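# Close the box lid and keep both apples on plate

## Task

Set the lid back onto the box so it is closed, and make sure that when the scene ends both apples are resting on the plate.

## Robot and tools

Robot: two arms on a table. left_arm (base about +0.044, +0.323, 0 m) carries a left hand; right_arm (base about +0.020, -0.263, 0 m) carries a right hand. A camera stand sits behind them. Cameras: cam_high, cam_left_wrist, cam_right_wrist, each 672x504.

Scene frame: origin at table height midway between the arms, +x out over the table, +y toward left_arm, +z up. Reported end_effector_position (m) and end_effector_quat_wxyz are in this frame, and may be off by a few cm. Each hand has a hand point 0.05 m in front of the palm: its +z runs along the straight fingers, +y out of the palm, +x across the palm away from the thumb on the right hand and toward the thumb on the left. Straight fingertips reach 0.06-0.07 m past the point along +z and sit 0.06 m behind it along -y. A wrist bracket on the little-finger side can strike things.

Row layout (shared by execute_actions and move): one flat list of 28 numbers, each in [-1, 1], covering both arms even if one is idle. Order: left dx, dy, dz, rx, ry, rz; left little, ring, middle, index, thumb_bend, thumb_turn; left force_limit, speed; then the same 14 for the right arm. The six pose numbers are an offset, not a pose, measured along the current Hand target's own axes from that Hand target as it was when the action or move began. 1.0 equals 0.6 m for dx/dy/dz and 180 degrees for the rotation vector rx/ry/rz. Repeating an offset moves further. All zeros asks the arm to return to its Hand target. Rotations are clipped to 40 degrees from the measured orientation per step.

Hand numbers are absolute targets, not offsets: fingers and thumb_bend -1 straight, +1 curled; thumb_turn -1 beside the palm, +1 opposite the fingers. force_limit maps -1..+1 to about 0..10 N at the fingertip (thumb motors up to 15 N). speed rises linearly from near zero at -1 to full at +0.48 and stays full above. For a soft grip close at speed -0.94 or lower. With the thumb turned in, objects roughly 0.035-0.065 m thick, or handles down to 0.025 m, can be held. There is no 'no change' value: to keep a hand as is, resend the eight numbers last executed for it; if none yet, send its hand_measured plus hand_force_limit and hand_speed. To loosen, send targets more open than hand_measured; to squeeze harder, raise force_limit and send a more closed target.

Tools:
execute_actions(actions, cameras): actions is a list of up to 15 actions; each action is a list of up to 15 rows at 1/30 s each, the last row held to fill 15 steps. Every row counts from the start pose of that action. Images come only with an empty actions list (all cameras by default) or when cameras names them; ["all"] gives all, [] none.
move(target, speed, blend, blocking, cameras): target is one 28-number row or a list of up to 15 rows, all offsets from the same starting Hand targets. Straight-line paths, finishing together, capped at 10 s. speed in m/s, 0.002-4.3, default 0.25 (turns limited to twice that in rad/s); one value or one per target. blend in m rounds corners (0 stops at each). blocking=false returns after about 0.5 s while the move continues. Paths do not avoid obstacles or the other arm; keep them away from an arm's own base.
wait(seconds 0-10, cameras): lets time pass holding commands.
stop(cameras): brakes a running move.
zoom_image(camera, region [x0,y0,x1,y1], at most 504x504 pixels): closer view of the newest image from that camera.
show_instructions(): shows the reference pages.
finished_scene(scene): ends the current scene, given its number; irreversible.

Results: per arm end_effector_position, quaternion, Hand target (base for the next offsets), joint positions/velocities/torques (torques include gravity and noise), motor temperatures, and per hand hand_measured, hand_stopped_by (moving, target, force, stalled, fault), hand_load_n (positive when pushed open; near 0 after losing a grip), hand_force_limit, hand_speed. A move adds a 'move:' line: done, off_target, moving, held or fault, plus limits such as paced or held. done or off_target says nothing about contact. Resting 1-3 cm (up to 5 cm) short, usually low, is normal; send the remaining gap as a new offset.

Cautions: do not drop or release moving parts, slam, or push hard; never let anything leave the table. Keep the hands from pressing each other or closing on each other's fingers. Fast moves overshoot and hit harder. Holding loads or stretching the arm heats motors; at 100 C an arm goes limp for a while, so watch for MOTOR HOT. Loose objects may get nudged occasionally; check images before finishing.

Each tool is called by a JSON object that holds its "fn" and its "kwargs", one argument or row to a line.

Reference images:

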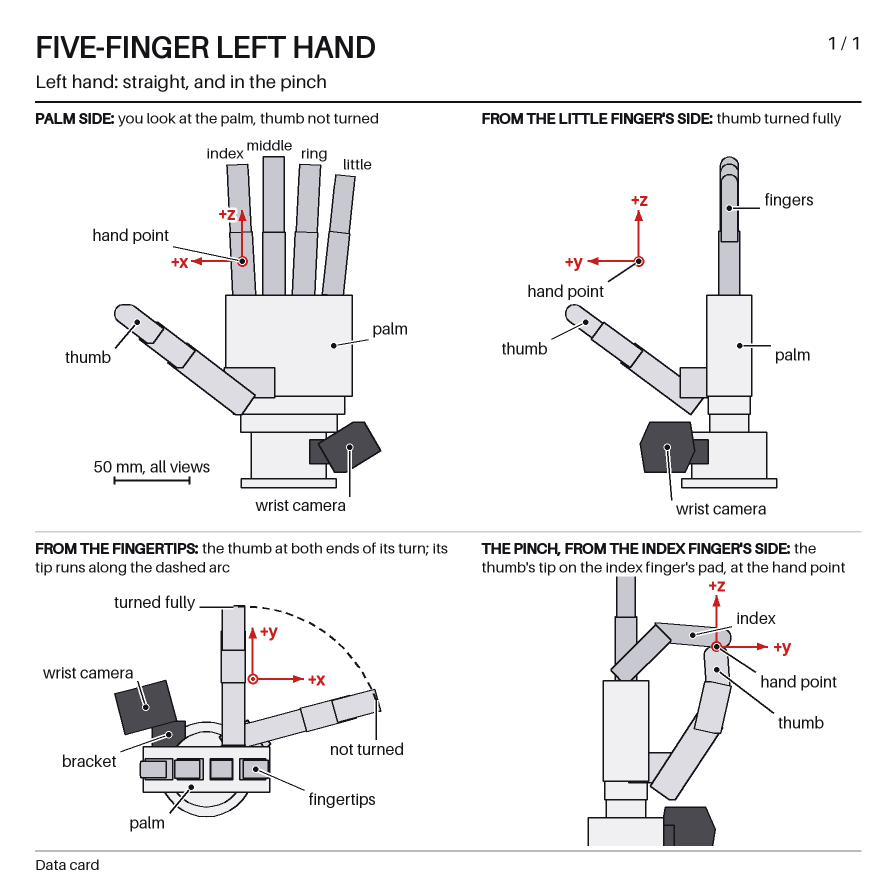

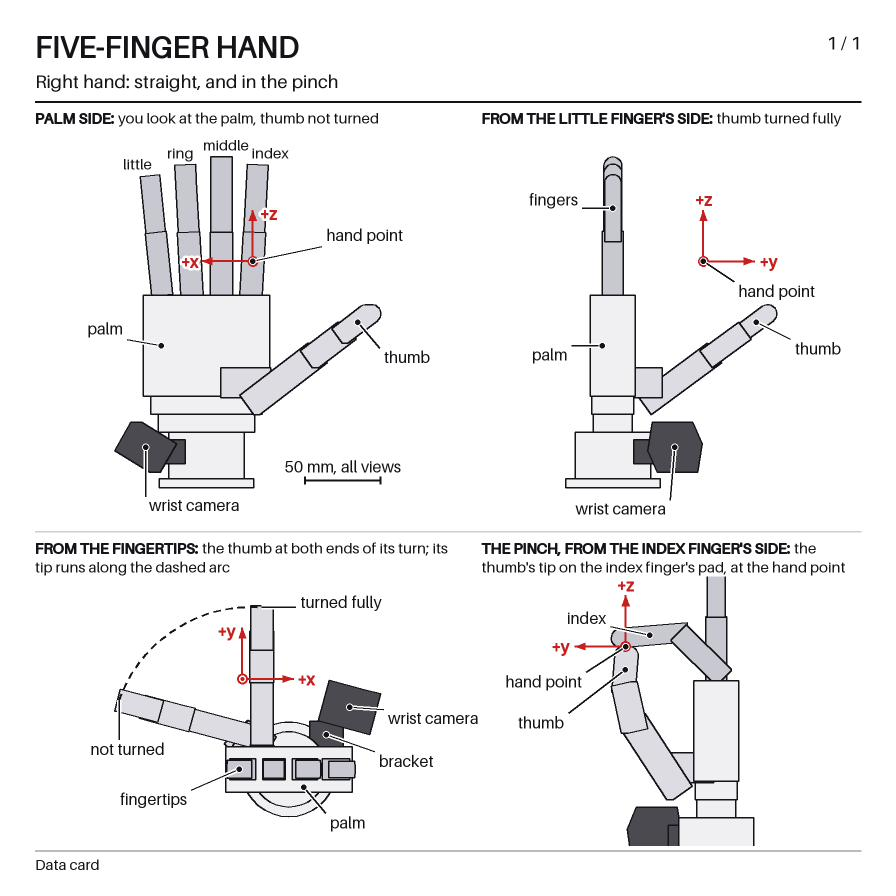

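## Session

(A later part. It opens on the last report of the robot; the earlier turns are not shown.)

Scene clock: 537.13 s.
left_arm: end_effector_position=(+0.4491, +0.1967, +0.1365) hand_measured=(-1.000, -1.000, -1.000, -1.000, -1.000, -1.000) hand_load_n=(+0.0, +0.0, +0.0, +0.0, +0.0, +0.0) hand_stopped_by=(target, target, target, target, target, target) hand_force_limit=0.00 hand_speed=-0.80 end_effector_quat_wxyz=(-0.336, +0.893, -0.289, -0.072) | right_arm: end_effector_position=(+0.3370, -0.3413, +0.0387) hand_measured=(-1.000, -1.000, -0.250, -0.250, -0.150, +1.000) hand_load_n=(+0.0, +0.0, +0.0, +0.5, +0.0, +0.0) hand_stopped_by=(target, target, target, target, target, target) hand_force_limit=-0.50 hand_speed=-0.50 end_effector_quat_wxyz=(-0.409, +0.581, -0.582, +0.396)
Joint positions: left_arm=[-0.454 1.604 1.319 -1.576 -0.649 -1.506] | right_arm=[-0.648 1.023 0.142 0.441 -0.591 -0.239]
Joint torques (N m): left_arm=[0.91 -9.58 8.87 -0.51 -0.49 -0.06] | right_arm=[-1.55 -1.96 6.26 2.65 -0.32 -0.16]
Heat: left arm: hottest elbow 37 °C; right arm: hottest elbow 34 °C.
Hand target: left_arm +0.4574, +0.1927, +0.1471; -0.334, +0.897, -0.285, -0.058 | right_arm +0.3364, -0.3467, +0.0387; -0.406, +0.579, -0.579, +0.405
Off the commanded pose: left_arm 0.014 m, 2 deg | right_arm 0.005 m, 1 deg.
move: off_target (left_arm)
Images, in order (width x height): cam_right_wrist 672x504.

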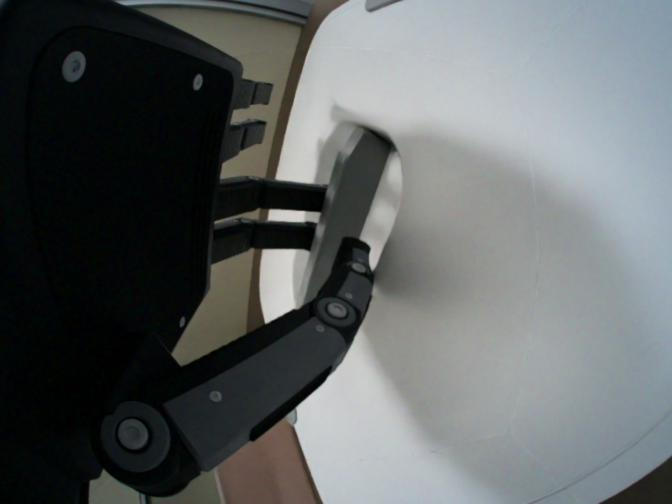

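{"fn": "move", "kwargs": {
  "target": [0,0,0,0,0,0,-1,-1,-1,-1,-1,-1,0,-0.8,0,0,0,0,0,0,-1,-1,0.3,0.3,-0.15,1,-0.5,-0.93],
  "speed": 0.03,
  "cameras": ["cam_right_wrist"]
}}

{"fn": "zoom_image", "kwargs": {
  "camera": "cam_right_wrist",
  "region": [240, 120, 480, 380]
}}

Scene clock: 546.73 s.
left_arm: end_effector_position=(+0.4491, +0.1967, +0.1365) hand_measured=(-1.000, -1.000, -1.000, -1.000, -1.000, -1.000) hand_load_n=(+0.0, +0.0, +0.0, +0.0, +0.0, +0.0) hand_stopped_by=(target, target, target, target, target, target) hand_force_limit=0.00 hand_speed=-0.80 end_effector_quat_wxyz=(-0.336, +0.893, -0.289, -0.072) | right_arm: end_effector_position=(+0.3373, -0.3417, +0.0392) hand_measured=(-1.000, -1.000, +0.084, +0.096, -0.150, +1.000) hand_load_n=(+0.0, +0.0, +2.0, +3.5, +1.0, +0.0) hand_stopped_by=(target, target, force, force, target, target) hand_force_limit=-0.50 hand_speed=-0.93 end_effector_quat_wxyz=(-0.409, +0.581, -0.581, +0.397)
Joint positions: left_arm=[-0.454 1.604 1.319 -1.576 -0.649 -1.506] | right_arm=[-0.648 1.023 0.142 0.444 -0.591 -0.24]
Joint torques (N m): left_arm=[0.79 -9.64 8.91 -0.49 -0.48 -0.05] | right_arm=[-1.55 -1.9 6.24 2.54 -0.31 -0.16]
Heat: left arm: hottest elbow 37 °C; right arm: hottest elbow 34 °C.
Hand target: left_arm +0.4574, +0.1927, +0.1471; -0.334, +0.897, -0.285, -0.058 | right_arm +0.3364, -0.3467, +0.0387; -0.406, +0.579, -0.579, +0.405
Off the commanded pose: left_arm 0.014 m, 2 deg | right_arm 0.005 m, 1 deg.
move: off_target (left_arm)
Images, in order (width x height): cam_right_wrist 672x504.

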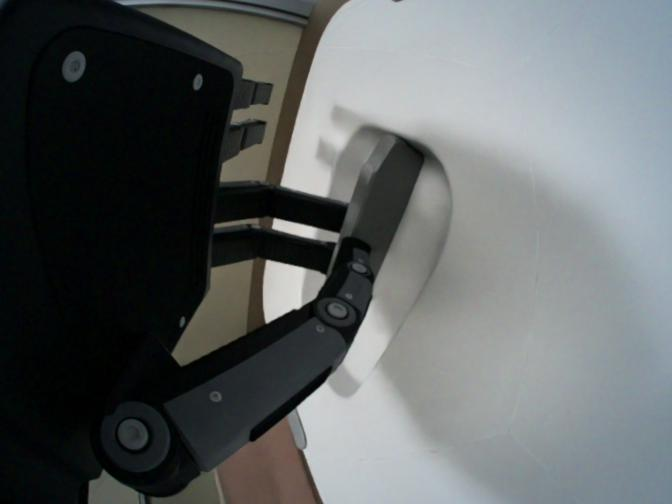

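Scaled by 1.938 from the camera's 672x504 image, which has a finer 960x720 frame.

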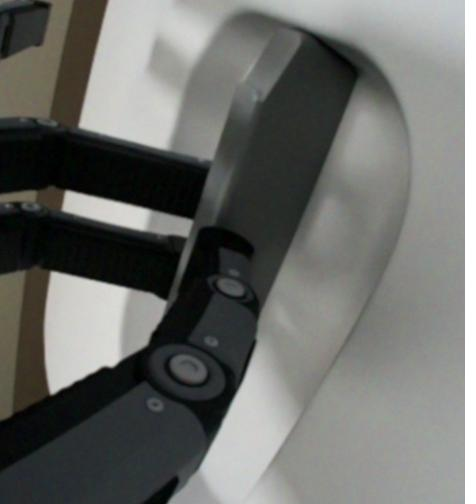

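{"fn": "move", "kwargs": {
  "target": [0,0,0,0,0,0,-1,-1,-1,-1,-1,-1,0,-0.8,0,0,0,0,0,0,-1,-1,0.4,0.4,-0.15,1,0.2,-0.94],
  "speed": 0.03,
  "cameras": ["cam_right_wrist"]
}}

{"fn": "zoom_image", "kwargs": {
  "camera": "cam_right_wrist",
  "region": [240, 120, 480, 380]
}}

Scene clock: 566.87 s.
left_arm: end_effector_position=(+0.4491, +0.1967, +0.1365) hand_measured=(-1.000, -1.000, -1.000, -1.000, -1.000, -1.000) hand_load_n=(+0.0, +0.0, +0.0, +0.0, +0.0, +0.0) hand_stopped_by=(target, target, target, target, target, target) hand_force_limit=0.00 hand_speed=-0.80 end_effector_quat_wxyz=(-0.336, +0.893, -0.289, -0.072) | right_arm: end_effector_position=(+0.3373, -0.3419, +0.0392) hand_measured=(-1.000, -1.000, +0.098, +0.112, -0.150, +1.000) hand_load_n=(+0.0, +0.0, +7.5, +6.5, +3.0, -0.5) hand_stopped_by=(target, target, force, force, target, target) hand_force_limit=0.20 hand_speed=-0.94 end_effector_quat_wxyz=(-0.409, +0.581, -0.581, +0.397)
Joint positions: left_arm=[-0.454 1.604 1.319 -1.576 -0.649 -1.506] | right_arm=[-0.648 1.023 0.142 0.444 -0.591 -0.24]
Joint torques (N m): left_arm=[0.73 -9.35 8.91 -0.47 -0.48 -0.05] | right_arm=[-1.55 -1.96 6.24 2.52 -0.31 -0.16]
Heat: left arm: hottest elbow 37 °C; right arm: hottest elbow 34 °C.
Hand target: left_arm +0.4574, +0.1927, +0.1471; -0.334, +0.897, -0.285, -0.058 | right_arm +0.3364, -0.3467, +0.0387; -0.406, +0.579, -0.579, +0.405
Off the commanded pose: left_arm 0.014 m, 2 deg | right_arm 0.005 m, 1 deg.
move: off_target (left_arm)
Images, in order (width x height): cam_right_wrist 672x504.

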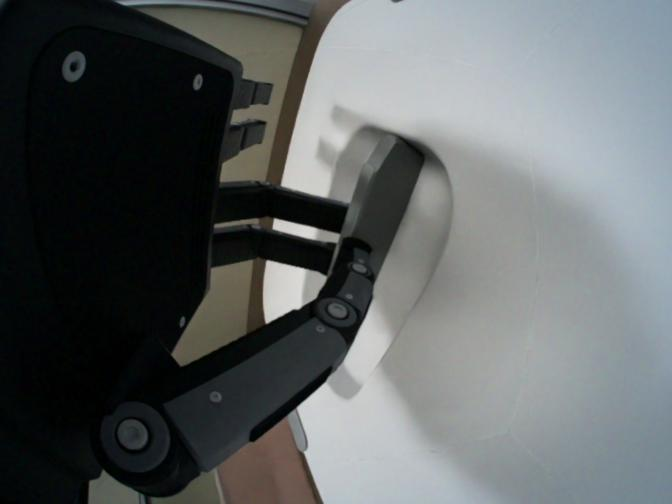

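Scaled by 1.938 from the camera's 672x504 image, which has a finer 960x720 frame.

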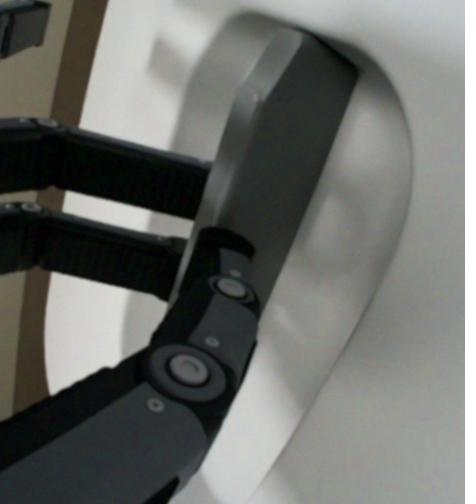

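{"fn": "move", "kwargs": {
  "target": [0,0,0,0,0,0,-1,-1,-1,-1,-1,-1,0,-0.8,0,-0.0627,-0.0228,0,0,0,-1,-1,0.4,0.4,-0.15,1,0.2,-0.94],
  "speed": 0.04,
  "cameras": ["cam_right_wrist"]
}}

{"fn": "zoom_image", "kwargs": {
  "camera": "cam_right_wrist",
  "region": [240, 120, 480, 380]
}}

Scene clock: 573.87 s.
left_arm: end_effector_position=(+0.4491, +0.1967, +0.1365) hand_measured=(-1.000, -1.000, -1.000, -1.000, -1.000, -1.000) hand_load_n=(+0.0, +0.0, +0.0, -0.5, +0.0, +0.0) hand_stopped_by=(target, target, target, target, target, target) hand_force_limit=0.00 hand_speed=-0.80 end_effector_quat_wxyz=(-0.336, +0.893, -0.289, -0.072) | right_arm: end_effector_position=(+0.3184, -0.3288, +0.0490) hand_measured=(-1.000, -1.000, +0.098, +0.112, -0.152, +1.000) hand_load_n=(+0.0, +0.0, +7.0, +4.0, +4.5, +0.0) hand_stopped_by=(target, target, force, force, target, target) hand_force_limit=0.20 hand_speed=-0.94 end_effector_quat_wxyz=(-0.404, +0.585, -0.594, +0.377)
Joint positions: left_arm=[-0.454 1.604 1.319 -1.576 -0.649 -1.506] | right_arm=[-0.649 0.825 0.142 0.193 -0.591 -0.245]
Joint torques (N m): left_arm=[1.03 -9.41 8.94 -0.53 -0.48 -0.05] | right_arm=[-1.49 -2.14 11.92 1.48 -0.35 -0.1]
Heat: left arm: hottest elbow 37 °C; right arm: hottest elbow 33 °C.
Hand target: left_arm +0.4574, +0.1927, +0.1471; -0.334, +0.897, -0.285, -0.058 | right_arm +0.3365, -0.3467, +0.0788; -0.406, +0.579, -0.579, +0.405
Off the commanded pose: left_arm 0.014 m, 2 deg | right_arm 0.039 m, 4 deg.
move: off_target (left_arm, right_arm)
Images, in order (width x height): cam_right_wrist 672x504.

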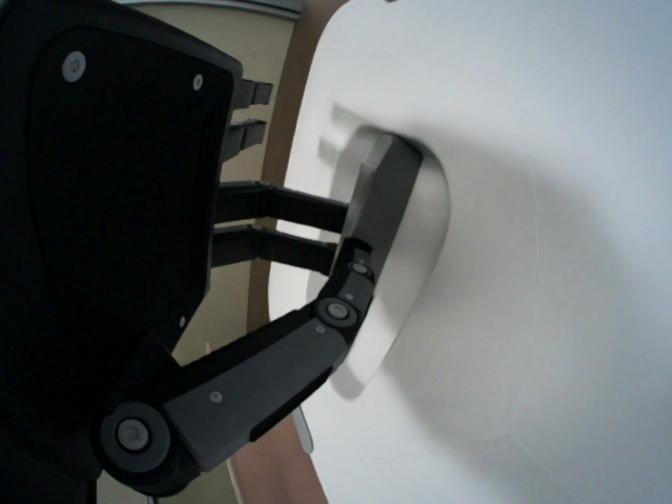

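Scaled by 1.938 from the camera's 672x504 image, which has a finer 960x720 frame.

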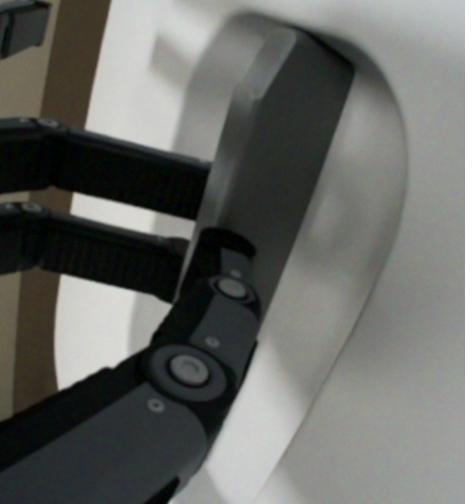

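{"fn": "execute_actions", "kwargs": {
  "actions": []
}}

Scene clock: 578.37 s.
left_arm: end_effector_position=(+0.4491, +0.1967, +0.1365) hand_measured=(-1.000, -1.000, -1.000, -1.000, -1.000, -1.000) hand_load_n=(+0.0, +0.0, +0.0, +0.0, +0.0, +0.0) hand_stopped_by=(target, target, target, target, target, target) hand_force_limit=0.00 hand_speed=-0.80 end_effector_quat_wxyz=(-0.336, +0.893, -0.289, -0.072) | right_arm: end_effector_position=(+0.3184, -0.3288, +0.0490) hand_measured=(-1.000, -1.000, +0.098, +0.112, -0.152, +1.000) hand_load_n=(+0.0, +0.0, +7.5, +4.0, +4.5, -0.5) hand_stopped_by=(target, target, force, force, target, target) hand_force_limit=0.20 hand_speed=-0.94 end_effector_quat_wxyz=(-0.404, +0.585, -0.594, +0.377)
Joint positions: left_arm=[-0.454 1.604 1.319 -1.576 -0.649 -1.506] | right_arm=[-0.649 0.825 0.142 0.193 -0.591 -0.245]
Joint velocities: within noise
Joint torques (N m): left_arm=[0.91 -9.52 8.95 -0.49 -0.48 -0.05] | right_arm=[-1.55 -2.14 11.92 1.48 -0.35 -0.11]
Motor temperatures (°C): left_arm=[26 30 37 25 26 24] | right_arm=[28 27 34 29 24 27]
Heat: left arm: hottest elbow 37 °C; right arm: hottest elbow 34 °C.
Hand target: left_arm +0.4574, +0.1927, +0.1471; -0.334, +0.897, -0.285, -0.058 | right_arm +0.3365, -0.3467, +0.0789; -0.406, +0.579, -0.579, +0.405
Off the commanded pose: left_arm 0.014 m, 2 deg | right_arm 0.039 m, 4 deg.

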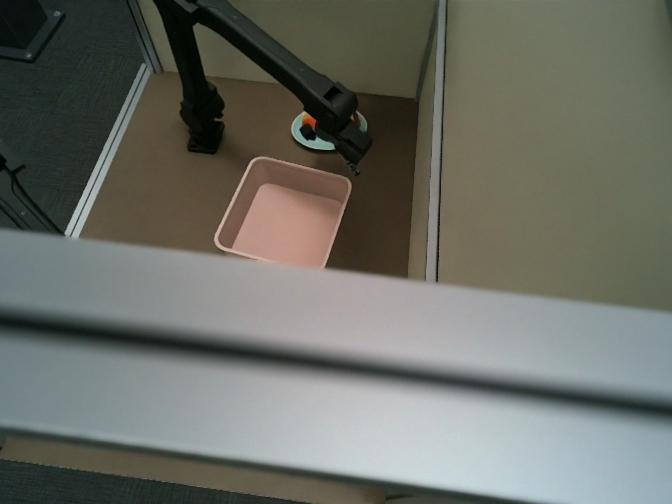

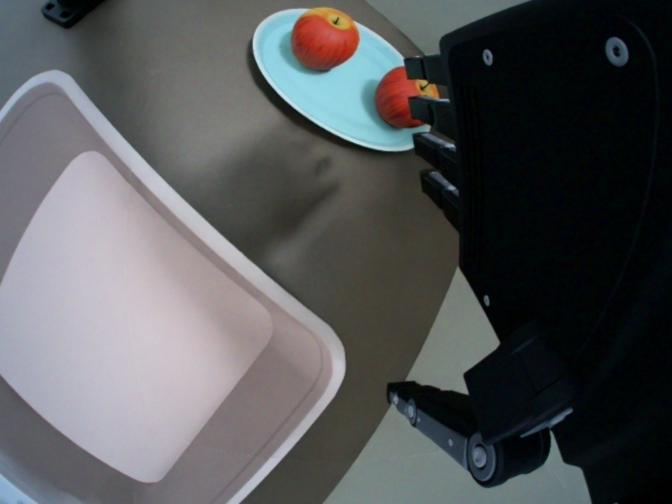

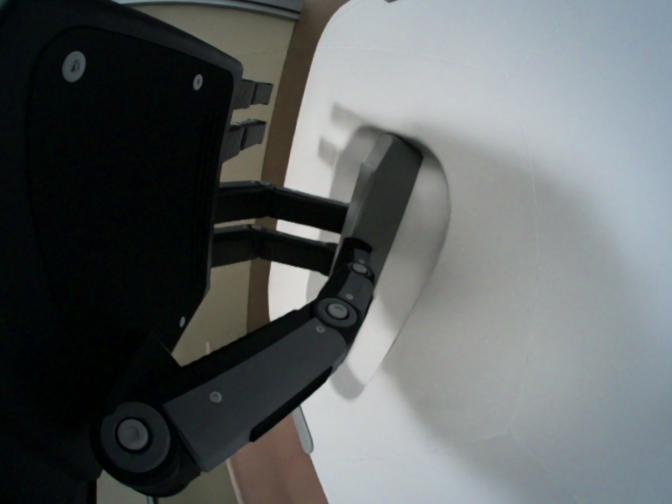

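{"fn": "move", "kwargs": {
  "target": [0,0,0,0,0,0,-1,-1,-1,-1,-1,-1,0,-0.8,0.02,-0.074,0.0085,0,0,0,-1,-1,0.4,0.4,-0.15,1,0.2,-0.94],
  "speed": 0.04,
  "cameras": ["cam_right_wrist"]
}}

Scene clock: 585.77 s.
left_arm: end_effector_position=(+0.4491, +0.1967, +0.1365) hand_measured=(-1.000, -1.000, -1.000, -1.000, -1.000, -1.000) hand_load_n=(+0.0, +0.0, +0.0, +0.0, -0.5, +0.0) hand_stopped_by=(target, target, target, target, target, target) hand_force_limit=0.00 hand_speed=-0.80 end_effector_quat_wxyz=(-0.336, +0.893, -0.289, -0.072) | right_arm: end_effector_position=(+0.3348, -0.3415, +0.0822) hand_measured=(-1.000, -1.000, +0.098, +0.112, -0.152, +1.000) hand_load_n=(+0.0, +0.0, +3.0, +2.0, +3.0, +0.0) hand_stopped_by=(target, target, force, force, target, target) hand_force_limit=0.20 hand_speed=-0.94 end_effector_quat_wxyz=(-0.402, +0.584, -0.597, +0.376)
Joint positions: left_arm=[-0.454 1.604 1.319 -1.576 -0.649 -1.506] | right_arm=[-0.649 0.805 0.246 0.065 -0.586 -0.245]
Joint torques (N m): left_arm=[1.03 -9.52 8.83 -0.51 -0.49 -0.04] | right_arm=[-0.79 -2.02 13.57 1.5 -0.25 -0.07]
Heat: left arm: hottest elbow 37 °C; right arm: hottest elbow 35 °C.
Hand target: left_arm +0.4574, +0.1927, +0.1471; -0.334, +0.897, -0.285, -0.058 | right_arm +0.3565, -0.3588, +0.1189; -0.406, +0.579, -0.579, +0.405
Off the commanded pose: left_arm 0.014 m, 2 deg | right_arm 0.046 m, 4 deg.
move: off_target (left_arm, right_arm)
Images, in order (width x height): cam_right_wrist 672x504.

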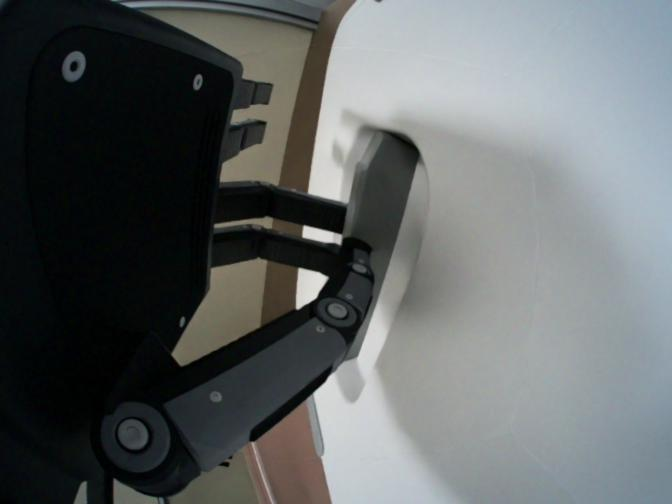

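{"fn": "zoom_image", "kwargs": {
  "camera": "cam_right_wrist",
  "region": [240, 120, 480, 380]
}}

Scaled by 1.938 from the camera's 672x504 image, which has a finer 960x720 frame.

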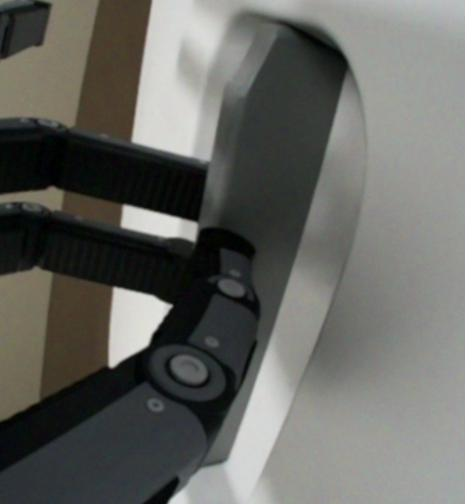

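{"fn": "move", "kwargs": {
  "target": [0,0,0,0,0,0,-1,-1,-1,-1,-1,-1,0,-0.8,0,0,0,0,0,0,-1,-1,0.45,0.45,-0.15,1,0.4,-0.94],
  "speed": 0.04,
  "cameras": ["cam_right_wrist"]
}}

{"fn": "zoom_image", "kwargs": {
  "camera": "cam_right_wrist",
  "region": [240, 120, 480, 380]
}}

Scene clock: 627.83 s.
left_arm: end_effector_position=(+0.4491, +0.1967, +0.1365) hand_measured=(-1.000, -1.000, -1.000, -1.000, -1.000, -1.000) hand_load_n=(+0.0, +0.0, +0.0, +0.0, +0.0, +0.0) hand_stopped_by=(target, target, target, target, target, target) hand_force_limit=0.00 hand_speed=-0.80 end_effector_quat_wxyz=(-0.336, +0.893, -0.289, -0.072) | right_arm: end_effector_position=(+0.3348, -0.3416, +0.0822) hand_measured=(-1.000, -1.000, +0.112, +0.132, -0.152, +1.000) hand_load_n=(-0.5, +0.0, +8.5, +7.5, +5.0, +0.0) hand_stopped_by=(target, target, force, force, target, target) hand_force_limit=0.40 hand_speed=-0.94 end_effector_quat_wxyz=(-0.402, +0.584, -0.597, +0.376)
Joint positions: left_arm=[-0.454 1.604 1.319 -1.576 -0.649 -1.506] | right_arm=[-0.649 0.805 0.246 0.065 -0.586 -0.245]
Joint torques (N m): left_arm=[0.91 -9.58 8.88 -0.5 -0.49 -0.06] | right_arm=[-0.79 -2.02 13.57 1.48 -0.27 -0.07]
Motor temperatures (°C): left_arm=[26 30 37 25 26 24] | right_arm=[28 27 49 29 24 27]
Heat: left arm: hottest elbow 37 °C; right arm: hottest elbow 49 °C.
Hand target: left_arm +0.4574, +0.1927, +0.1471; -0.334, +0.897, -0.285, -0.058 | right_arm +0.3565, -0.3587, +0.1189; -0.406, +0.579, -0.579, +0.405
Off the commanded pose: left_arm 0.014 m, 2 deg | right_arm 0.046 m, 4 deg.
move: off_target (left_arm, right_arm)
Images, in order (width x height): cam_right_wrist 672x504.

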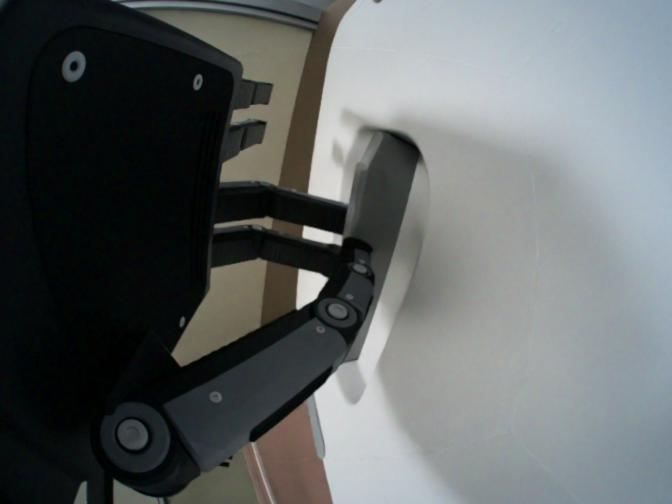

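Scaled by 1.938 from the camera's 672x504 image, which has a finer 960x720 frame.

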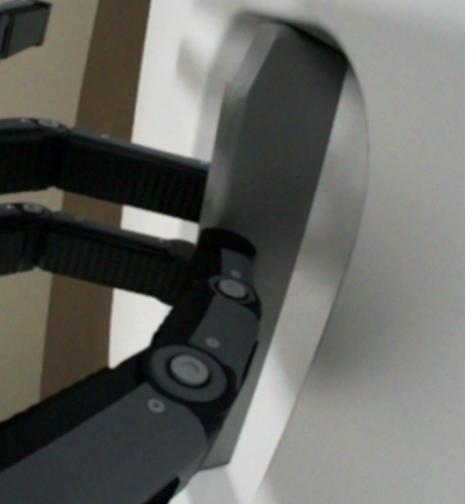

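{"fn": "move", "kwargs": {
  "target": [0,0,0,0,0,0,-1,-1,-1,-1,-1,-1,0,-0.8,0,-0.0783,-0.0285,0,0,0,-1,-1,0.45,0.45,-0.15,1,0.4,-0.94],
  "speed": 0.05,
  "cameras": ["all"]
}}

Scene clock: 634.17 s.
left_arm: end_effector_position=(+0.4491, +0.1967, +0.1365) hand_measured=(-1.000, -1.000, -1.000, -1.000, -1.000, -1.000) hand_load_n=(+0.0, +0.0, +0.0, +0.0, +0.5, +0.0) hand_stopped_by=(target, target, target, target, target, target) hand_force_limit=0.00 hand_speed=-0.80 end_effector_quat_wxyz=(-0.336, +0.893, -0.289, -0.072) | right_arm: end_effector_position=(+0.3379, -0.3442, +0.1244) hand_measured=(-1.000, -1.000, +0.112, +0.132, -0.152, +1.000) hand_load_n=(+0.0, +0.0, +5.5, +1.0, +4.0, +1.0) hand_stopped_by=(target, target, force, force, target, target) hand_force_limit=0.40 hand_speed=-0.94 end_effector_quat_wxyz=(-0.400, +0.584, -0.601, +0.371)
Joint positions: left_arm=[-0.454 1.604 1.319 -1.576 -0.649 -1.506] | right_arm=[-0.649 0.721 0.348 -0.134 -0.584 -0.245]
Joint torques (N m): left_arm=[0.97 -9.64 8.91 -0.54 -0.49 -0.05] | right_arm=[-0.67 -2.43 14.6 1.5 -0.3 -0.06]
Heat: left arm: hottest elbow 38 °C; right arm: hottest elbow 50 °C.
Hand target: left_arm +0.4574, +0.1927, +0.1471; -0.334, +0.897, -0.285, -0.058 | right_arm +0.3564, -0.3587, +0.1688; -0.406, +0.579, -0.579, +0.405
Off the commanded pose: left_arm 0.014 m, 2 deg | right_arm 0.050 m, 5 deg.
move: off_target (left_arm, right_arm)

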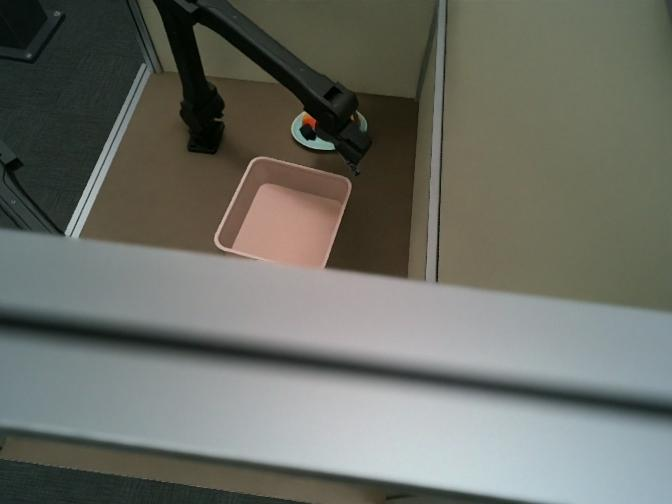

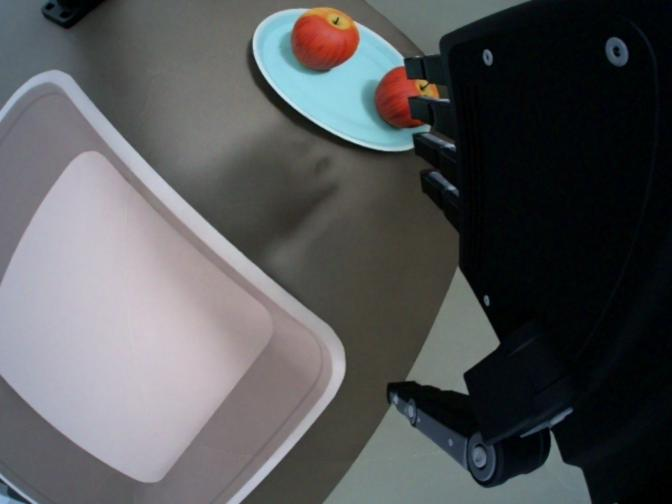

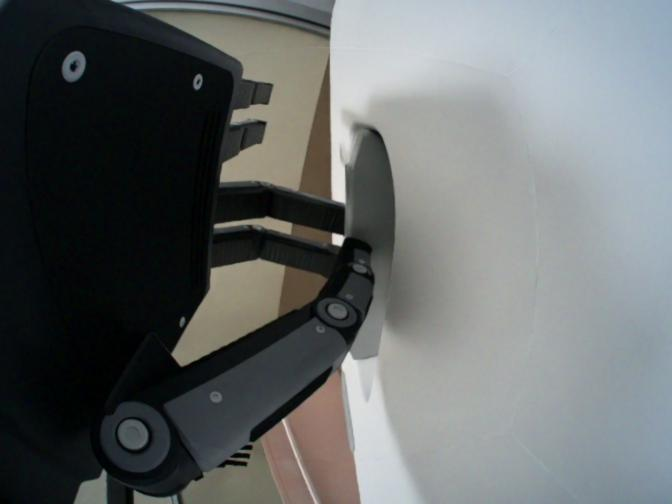

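{"fn": "move", "kwargs": {
  "target": [0,0,0,0,0,0,-1,-1,-1,-1,-1,-1,0,-0.8,0,0.141,0.0513,0,0,0,-1,-1,0.45,0.45,-0.15,1,0.4,-0.94],
  "speed": 0.05,
  "cameras": ["cam_right_wrist"]
}}

Scene clock: 650.80 s.
left_arm: end_effector_position=(+0.4491, +0.1967, +0.1365) hand_measured=(-1.000, -1.000, -1.000, -1.000, -1.000, -1.000) hand_load_n=(+0.0, +0.0, +0.0, +0.0, +0.0, +0.0) hand_stopped_by=(target, target, target, target, target, target) hand_force_limit=0.00 hand_speed=-0.80 end_effector_quat_wxyz=(-0.336, +0.893, -0.289, -0.072) | right_arm: end_effector_position=(+0.3540, -0.3558, +0.0766) hand_measured=(-1.000, -1.000, +0.112, +0.132, -0.150, +1.000) hand_load_n=(+0.0, +0.0, +0.0, +0.0, +0.0, +0.0) hand_stopped_by=(target, target, force, force, target, target) hand_force_limit=0.40 hand_speed=-0.94 end_effector_quat_wxyz=(-0.404, +0.582, -0.583, +0.398)
Joint positions: left_arm=[-0.454 1.604 1.319 -1.576 -0.649 -1.506] | right_arm=[-0.649 0.936 0.249 0.245 -0.584 -0.245]
Joint torques (N m): left_arm=[0.97 -9.35 8.87 -0.51 -0.46 -0.07] | right_arm=[-0.62 -2.2 7.62 2.69 -0.24 -0.06]
Heat: left arm: hottest elbow 38 °C; right arm: hottest elbow 52 °C.
Hand target: left_arm +0.4574, +0.1927, +0.1471; -0.334, +0.897, -0.285, -0.058 | right_arm +0.3564, -0.3587, +0.0787; -0.406, +0.579, -0.579, +0.405
Off the commanded pose: left_arm 0.014 m, 2 deg | right_arm 0.004 m, 1 deg.
move: off_target (left_arm)
Images, in order (width x height): cam_right_wrist 672x504.

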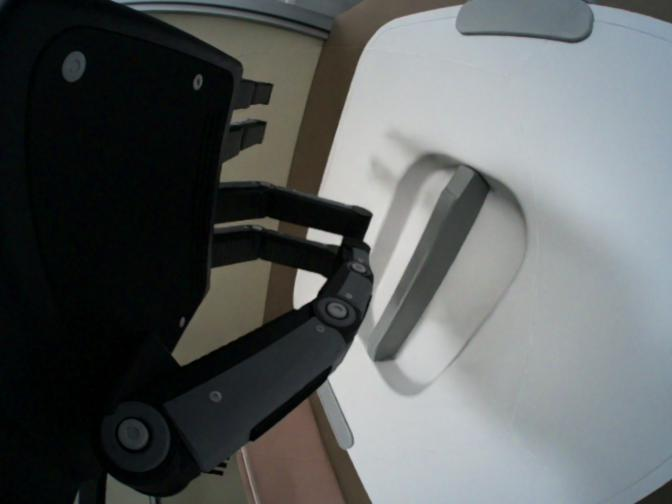

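{"fn": "move", "kwargs": {
  "target": [
    [-0.0736,-0.1416,-0.1929,0,0,0,-1,-1,-1,-1,-1,-1,0,-0.8,0,0,0,0,0,0,-1,-1,-0.25,-0.25,-0.15,1,-0.5,-0.5],
    [-0.2307,-0.0033,-0.2623,-0.1315,0.1868,0.2917,-1,-1,-1,-1,-1,-1,0,-0.8,0,0,0,0,0,0,-1,-1,-0.25,-0.25,-0.15,1,-0.5,-0.5]
  ],
  "speed": 0.2,
  "blend": 0.03,
  "cameras": ["all"]
}}

Scene clock: 726.47 s.
left_arm: end_effector_position=(+0.3337, +0.1546, +0.3030) hand_measured=(-1.000, -1.000, -1.000, -1.000, -1.000, -1.000) hand_load_n=(-0.5, +0.0, +0.0, +0.5, +0.0, +0.0) hand_stopped_by=(target, target, target, target, target, target) hand_force_limit=0.00 hand_speed=-0.80 end_effector_quat_wxyz=(-0.006, +0.708, -0.706, +0.021) | right_arm: end_effector_position=(+0.3540, -0.3558, +0.0766) hand_measured=(-1.000, -1.000, -0.250, -0.250, -0.150, +1.000) hand_load_n=(+0.0, +0.0, +0.0, +0.0, +0.0, +0.0) hand_stopped_by=(target, target, target, target, target, target) hand_force_limit=-0.50 hand_speed=-0.50 end_effector_quat_wxyz=(-0.404, +0.582, -0.583, +0.398)
Joint positions: left_arm=[-0.362 1.3 1.455 -1.682 0.005 -0.374] | right_arm=[-0.649 0.936 0.249 0.245 -0.584 -0.245]
Joint torques (N m): left_arm=[1.61 -7.65 7.91 -0.16 0.09 0.07] | right_arm=[-0.56 -2.2 7.64 2.66 -0.24 -0.06]
Motor temperatures (°C): left_arm=[26 30 38 25 26 24] | right_arm=[28 27 40 29 24 27]
Heat: left arm: hottest elbow 38 °C; right arm: hottest elbow 40 °C.
Hand target: left_arm +0.3298, +0.1595, +0.3102; +0.000, +0.707, -0.707, +0.000 | right_arm +0.3564, -0.3587, +0.0787; -0.406, +0.579, -0.579, +0.405
Off the commanded pose: left_arm 0.009 m, 3 deg | right_arm 0.004 m, 1 deg.
joint sent to its limit (left arm) — joint 4 (wrist pitch), lower limit. The joint targets are off in orientation, not in position.
move: off_target (left_arm); blend cut to 0 m at target 1

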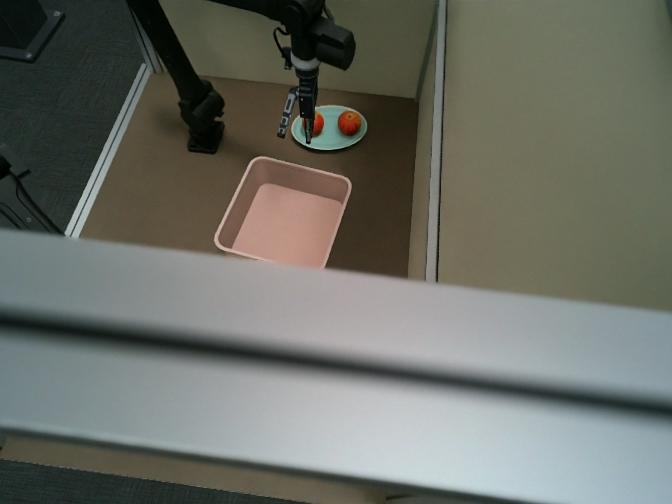

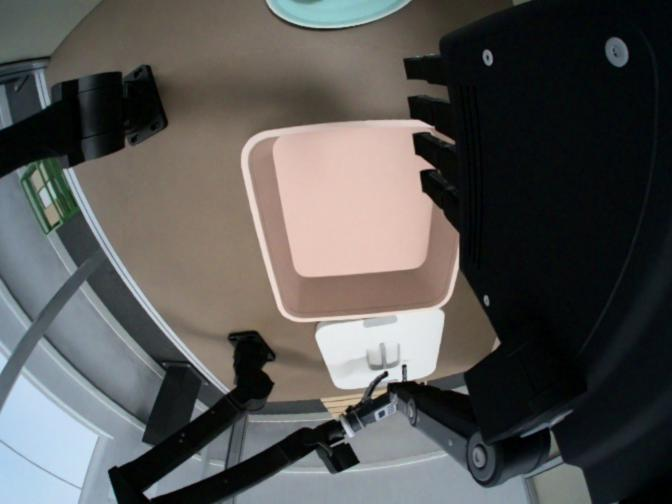

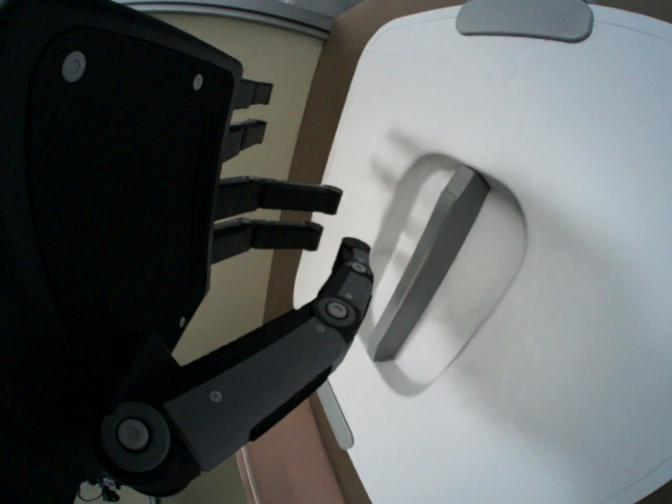

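{"fn": "move", "kwargs": {
  "target": [-0.3167,0.0167,-0.1333,0,0,0,-1,-1,-1,-1,-1,-1,0,-0.8,-0.0078,0.0072,-0.0602,0.0556,0,0,-1,-1,-0.25,-0.25,-0.15,1,-0.5,-0.5],
  "speed": 0.12,
  "cameras": ["cam_left_wrist","cam_right_wrist"]
}}

Scene clock: 782.07 s.
left_arm: end_effector_position=(+0.3180, +0.3474, +0.3658) hand_measured=(-1.000, -1.000, -1.000, -1.000, -1.000, -1.000) hand_load_n=(+0.0, +0.0, +0.0, +0.0, +0.0, -0.5) hand_stopped_by=(target, target, target, target, target, target) hand_force_limit=0.00 hand_speed=-0.80 end_effector_quat_wxyz=(-0.103, +0.706, -0.695, +0.087) | right_arm: end_effector_position=(+0.3207, -0.3495, +0.0817) hand_measured=(-1.000, -1.000, -0.250, -0.250, -0.150, +1.000) hand_load_n=(+0.0, +0.0, +0.0, +0.0, +0.5, +0.0) hand_stopped_by=(target, target, target, target, target, target) hand_force_limit=-0.50 hand_speed=-0.50 end_effector_quat_wxyz=(-0.455, +0.547, -0.546, +0.442)
Joint positions: left_arm=[0.192 1.097 1.479 -1.682 0.025 0.165] | right_arm=[-0.804 0.842 0.094 0.471 -0.774 -0.183]
Joint torques (N m): left_arm=[0.97 -4.72 11.7 0.2 -0.1 0.06] | right_arm=[-1.44 -1.44 7.17 2.63 -0.3 0]
Heat: left arm: hottest elbow 37 °C; right arm: hottest elbow 38 °C.
Hand target: left_arm +0.3198, +0.3495, +0.3901; +0.000, +0.707, -0.707, +0.000 | right_arm +0.3210, -0.3541, +0.0871; -0.455, +0.542, -0.542, +0.454
Off the commanded pose: left_arm 0.025 m, 16 deg | right_arm 0.007 m, 2 deg.
joint sent to its limit (left arm) — joint 4 (wrist pitch), lower limit. The joint targets are off in orientation, not in position.
move: off_target (left_arm)
Images, in order (width x height): cam_left_wrist 672x504, cam_right_wrist 672x504.

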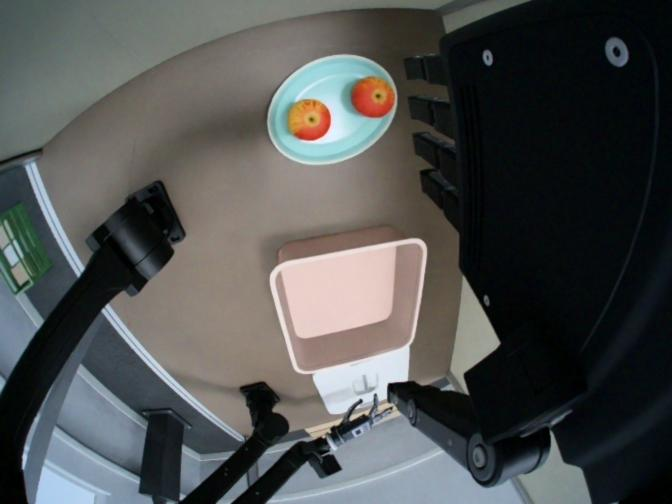

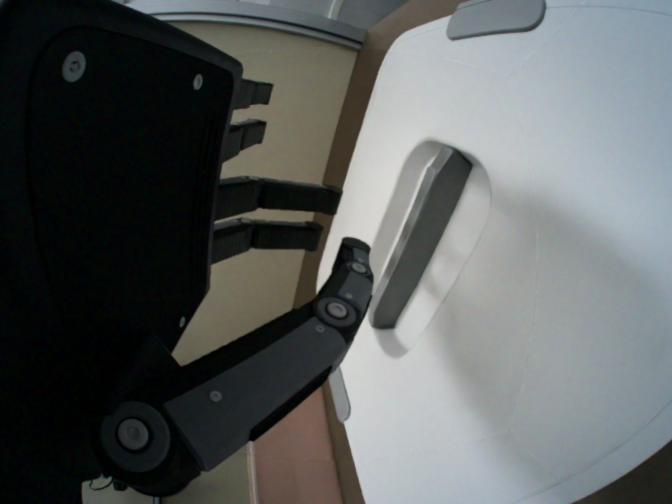

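{"fn": "move", "kwargs": {
  "target": [
    [0,0,0,0,0,0,-1,-1,-1,-1,-1,-1,0,-0.8,0.0075,0.029,-0.0205,0,0,0,-1,-1,-0.25,-0.25,-0.15,1,-0.5,-0.5],
    [0,0,0,0,0,0,-1,-1,-1,-1,-1,-1,0,-0.8,0.0075,0.0753,-0.0123,0,0,0,-1,-1,-0.25,-0.25,-0.15,1,-0.5,-0.5]
  ],
  "speed": 0.06,
  "cameras": ["cam_right_wrist"]
}}

{"fn": "zoom_image", "kwargs": {
  "camera": "cam_right_wrist",
  "region": [240, 120, 480, 380]
}}

Scene clock: 800.00 s.
left_arm: end_effector_position=(+0.3179, +0.3475, +0.3657) hand_measured=(-1.000, -1.000, -1.000, -1.000, -1.000, -1.000) hand_load_n=(+0.0, +0.0, +0.0, +0.0, +0.0, +0.0) hand_stopped_by=(target, target, target, target, target, target) hand_force_limit=0.00 hand_speed=-0.80 end_effector_quat_wxyz=(-0.103, +0.706, -0.696, +0.087) | right_arm: end_effector_position=(+0.3074, -0.3557, +0.0436) hand_measured=(-1.000, -1.000, -0.250, -0.250, -0.150, +1.000) hand_load_n=(+0.0, +0.0, +0.0, +0.0, +0.5, +0.0) hand_stopped_by=(target, target, target, target, target, target) hand_force_limit=-0.50 hand_speed=-0.50 end_effector_quat_wxyz=(-0.457, +0.545, -0.542, +0.448)
Joint positions: left_arm=[0.192 1.097 1.479 -1.682 0.025 0.166] | right_arm=[-0.89 1.164 0.026 0.856 -0.857 -0.207]
Joint torques (N m): left_arm=[0.91 -4.54 11.63 0.32 -0.1 0.06] | right_arm=[-1.38 -1.73 4.46 2.55 -0.26 -0.08]
Heat: left arm: hottest elbow 37 °C; right arm: hottest elbow 38 °C.
Hand target: left_arm +0.3198, +0.3495, +0.3901; +0.000, +0.707, -0.707, +0.000 | right_arm +0.3058, -0.3586, +0.0438; -0.455, +0.542, -0.542, +0.454
Off the commanded pose: left_arm 0.025 m, 16 deg | right_arm 0.003 m, 1 deg.
joint sent to its limit (left arm) — joint 4 (wrist pitch), lower limit. The joint targets are off in orientation, not in position.
move: off_target (left_arm)
Images, in order (width x height): cam_right_wrist 672x504.

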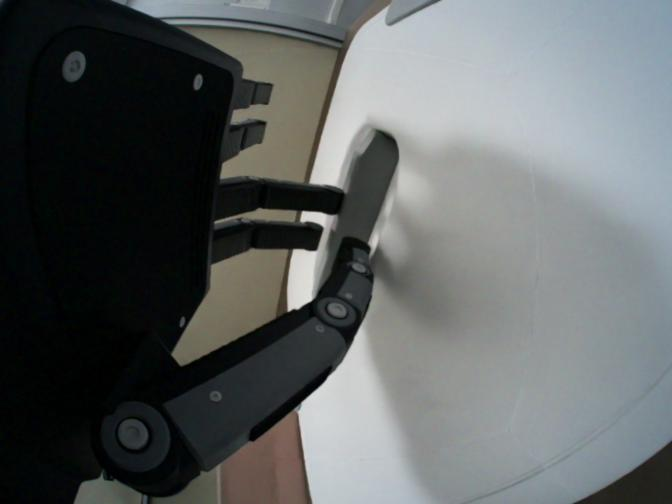

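Scaled by 1.938 from the camera's 672x504 image, which has a finer 960x720 frame.

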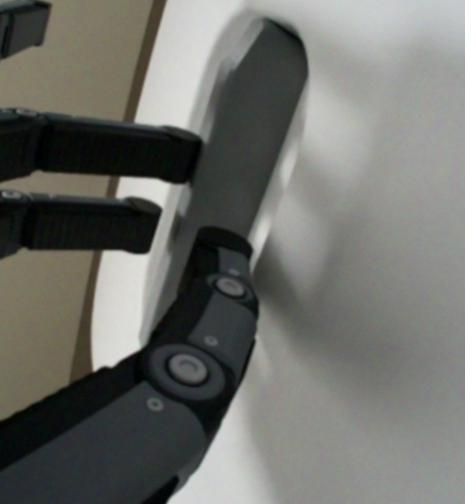

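{"fn": "move", "kwargs": {
  "target": [0,0,0,0,0,0,-1,-1,-1,-1,-1,-1,0,-0.8,0,0.0117,-0.0015,0,0,0,-1,-1,-0.25,-0.25,-0.15,1,-0.5,-0.5],
  "speed": 0.04,
  "cameras": ["cam_right_wrist"]
}}

{"fn": "zoom_image", "kwargs": {
  "camera": "cam_right_wrist",
  "region": [240, 120, 480, 380]
}}

Scene clock: 806.63 s.
left_arm: end_effector_position=(+0.3179, +0.3475, +0.3657) hand_measured=(-1.000, -1.000, -1.000, -1.000, -1.000, -1.000) hand_load_n=(+0.0, +0.0, +0.0, +0.0, +0.0, -0.5) hand_stopped_by=(target, target, target, target, target, target) hand_force_limit=0.00 hand_speed=-0.80 end_effector_quat_wxyz=(-0.103, +0.706, -0.696, +0.087) | right_arm: end_effector_position=(+0.3084, -0.3569, +0.0420) hand_measured=(-1.000, -1.000, -0.250, -0.250, -0.150, +1.000) hand_load_n=(+0.0, +0.0, +0.5, +0.0, +0.0, +0.0) hand_stopped_by=(target, target, target, target, target, target) hand_force_limit=-0.50 hand_speed=-0.50 end_effector_quat_wxyz=(-0.459, +0.546, -0.533, +0.454)
Joint positions: left_arm=[0.192 1.097 1.479 -1.682 0.025 0.166] | right_arm=[-0.896 1.232 0.022 0.949 -0.871 -0.207]
Joint torques (N m): left_arm=[0.73 -4.72 11.66 0.23 -0.11 0.06] | right_arm=[-1.67 -1.49 3.58 2.15 -0.04 -0.11]
Heat: left arm: hottest elbow 37 °C; right arm: hottest elbow 38 °C.
Hand target: left_arm +0.3198, +0.3495, +0.3901; +0.000, +0.707, -0.707, +0.000 | right_arm +0.3038, -0.3586, +0.0371; -0.455, +0.542, -0.542, +0.454
Off the commanded pose: left_arm 0.025 m, 16 deg | right_arm 0.007 m, 1 deg.
joint sent to its limit (left arm) — joint 4 (wrist pitch), lower limit. The joint targets are off in orientation, not in position.
move: off_target (left_arm)
Images, in order (width x height): cam_right_wrist 672x504.

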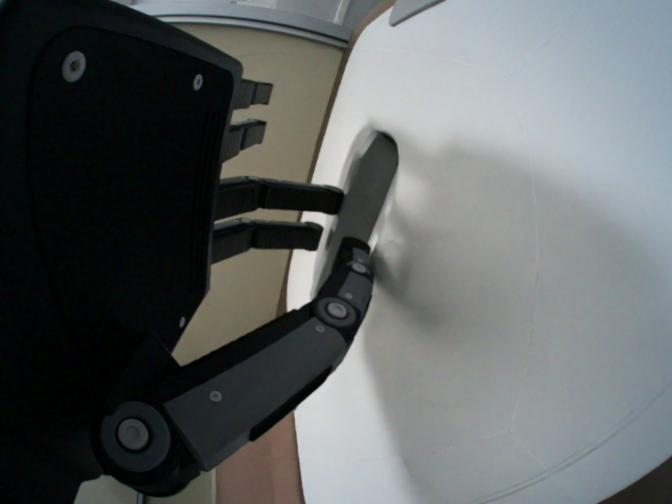

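Scaled by 1.938 from the camera's 672x504 image, which has a finer 960x720 frame.

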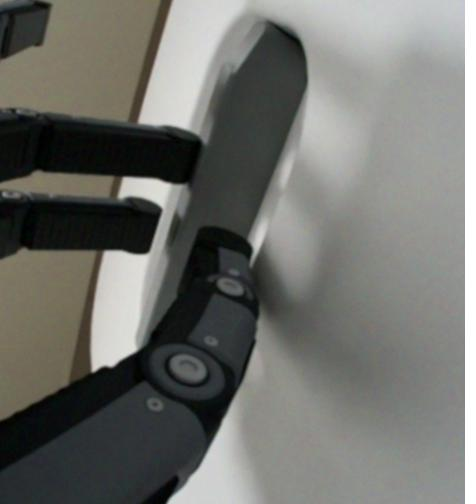

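{"fn": "move", "kwargs": {
  "target": [0,0,0,0,0,0,-1,-1,-1,-1,-1,-1,0,-0.8,0,-0.0312,0.1383,0,0,0,-1,-1,-0.25,-0.25,-0.15,1,-0.5,-0.5],
  "speed": 0.05,
  "cameras": ["cam_left_wrist","cam_right_wrist"]
}}

{"fn": "zoom_image", "kwargs": {
  "camera": "cam_right_wrist",
  "region": [240, 120, 480, 380]
}}

Scene clock: 826.77 s.
left_arm: end_effector_position=(+0.3179, +0.3475, +0.3657) hand_measured=(-1.000, -1.000, -1.000, -1.000, -1.000, -1.000) hand_load_n=(+0.0, +0.0, +0.0, +0.0, +0.0, +0.0) hand_stopped_by=(target, target, target, target, target, target) hand_force_limit=0.00 hand_speed=-0.80 end_effector_quat_wxyz=(-0.103, +0.706, -0.696, +0.087) | right_arm: end_effector_position=(+0.3827, -0.3605, +0.0439) hand_measured=(-1.000, -1.000, -0.250, -0.250, -0.150, +1.000) hand_load_n=(+0.0, +0.0, +1.0, +0.0, +0.0, +0.0) hand_stopped_by=(target, target, target, target, target, target) hand_force_limit=-0.50 hand_speed=-0.50 end_effector_quat_wxyz=(-0.452, +0.540, -0.541, +0.461)
Joint positions: left_arm=[0.192 1.097 1.479 -1.682 0.025 0.166] | right_arm=[-0.632 1.419 0.157 1.059 -0.587 -0.123]
Joint torques (N m): left_arm=[0.79 -4.48 11.75 0.27 -0.09 0.06] | right_arm=[1.08 -3.6 5.2 1.91 0.1 -0.04]
Heat: left arm: hottest elbow 38 °C; right arm: hottest elbow 37 °C.
Hand target: left_arm +0.3198, +0.3495, +0.3901; +0.000, +0.707, -0.707, +0.000 | right_arm +0.3888, -0.3585, +0.0412; -0.455, +0.542, -0.542, +0.454
Off the commanded pose: left_arm 0.025 m, 16 deg | right_arm 0.007 m, 1 deg.
joint sent to its limit (left arm) — joint 4 (wrist pitch), lower limit. The joint targets are off in orientation, not in position.
move: off_target (left_arm)
Images, in order (width x height): cam_left_wrist 672x504, cam_right_wrist 672x504.

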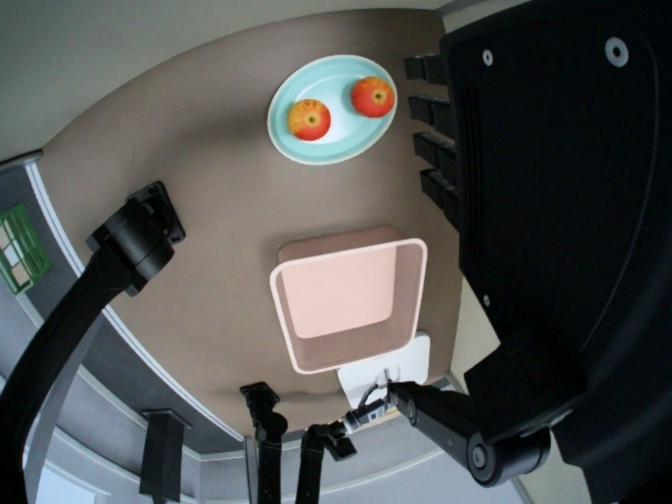

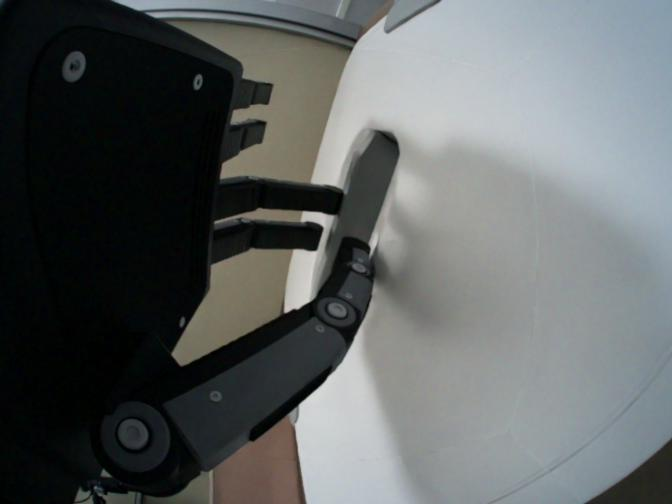

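Scaled by 1.938 from the camera's 672x504 image, which has a finer 960x720 frame.

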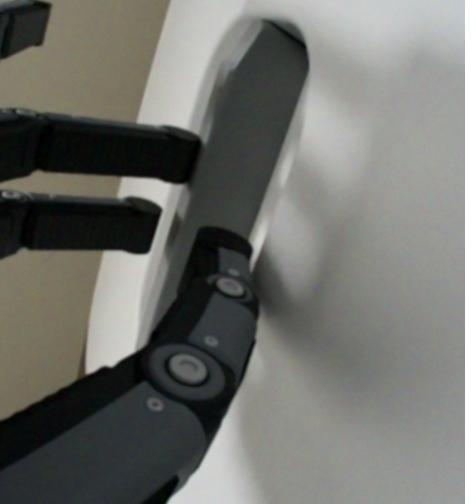

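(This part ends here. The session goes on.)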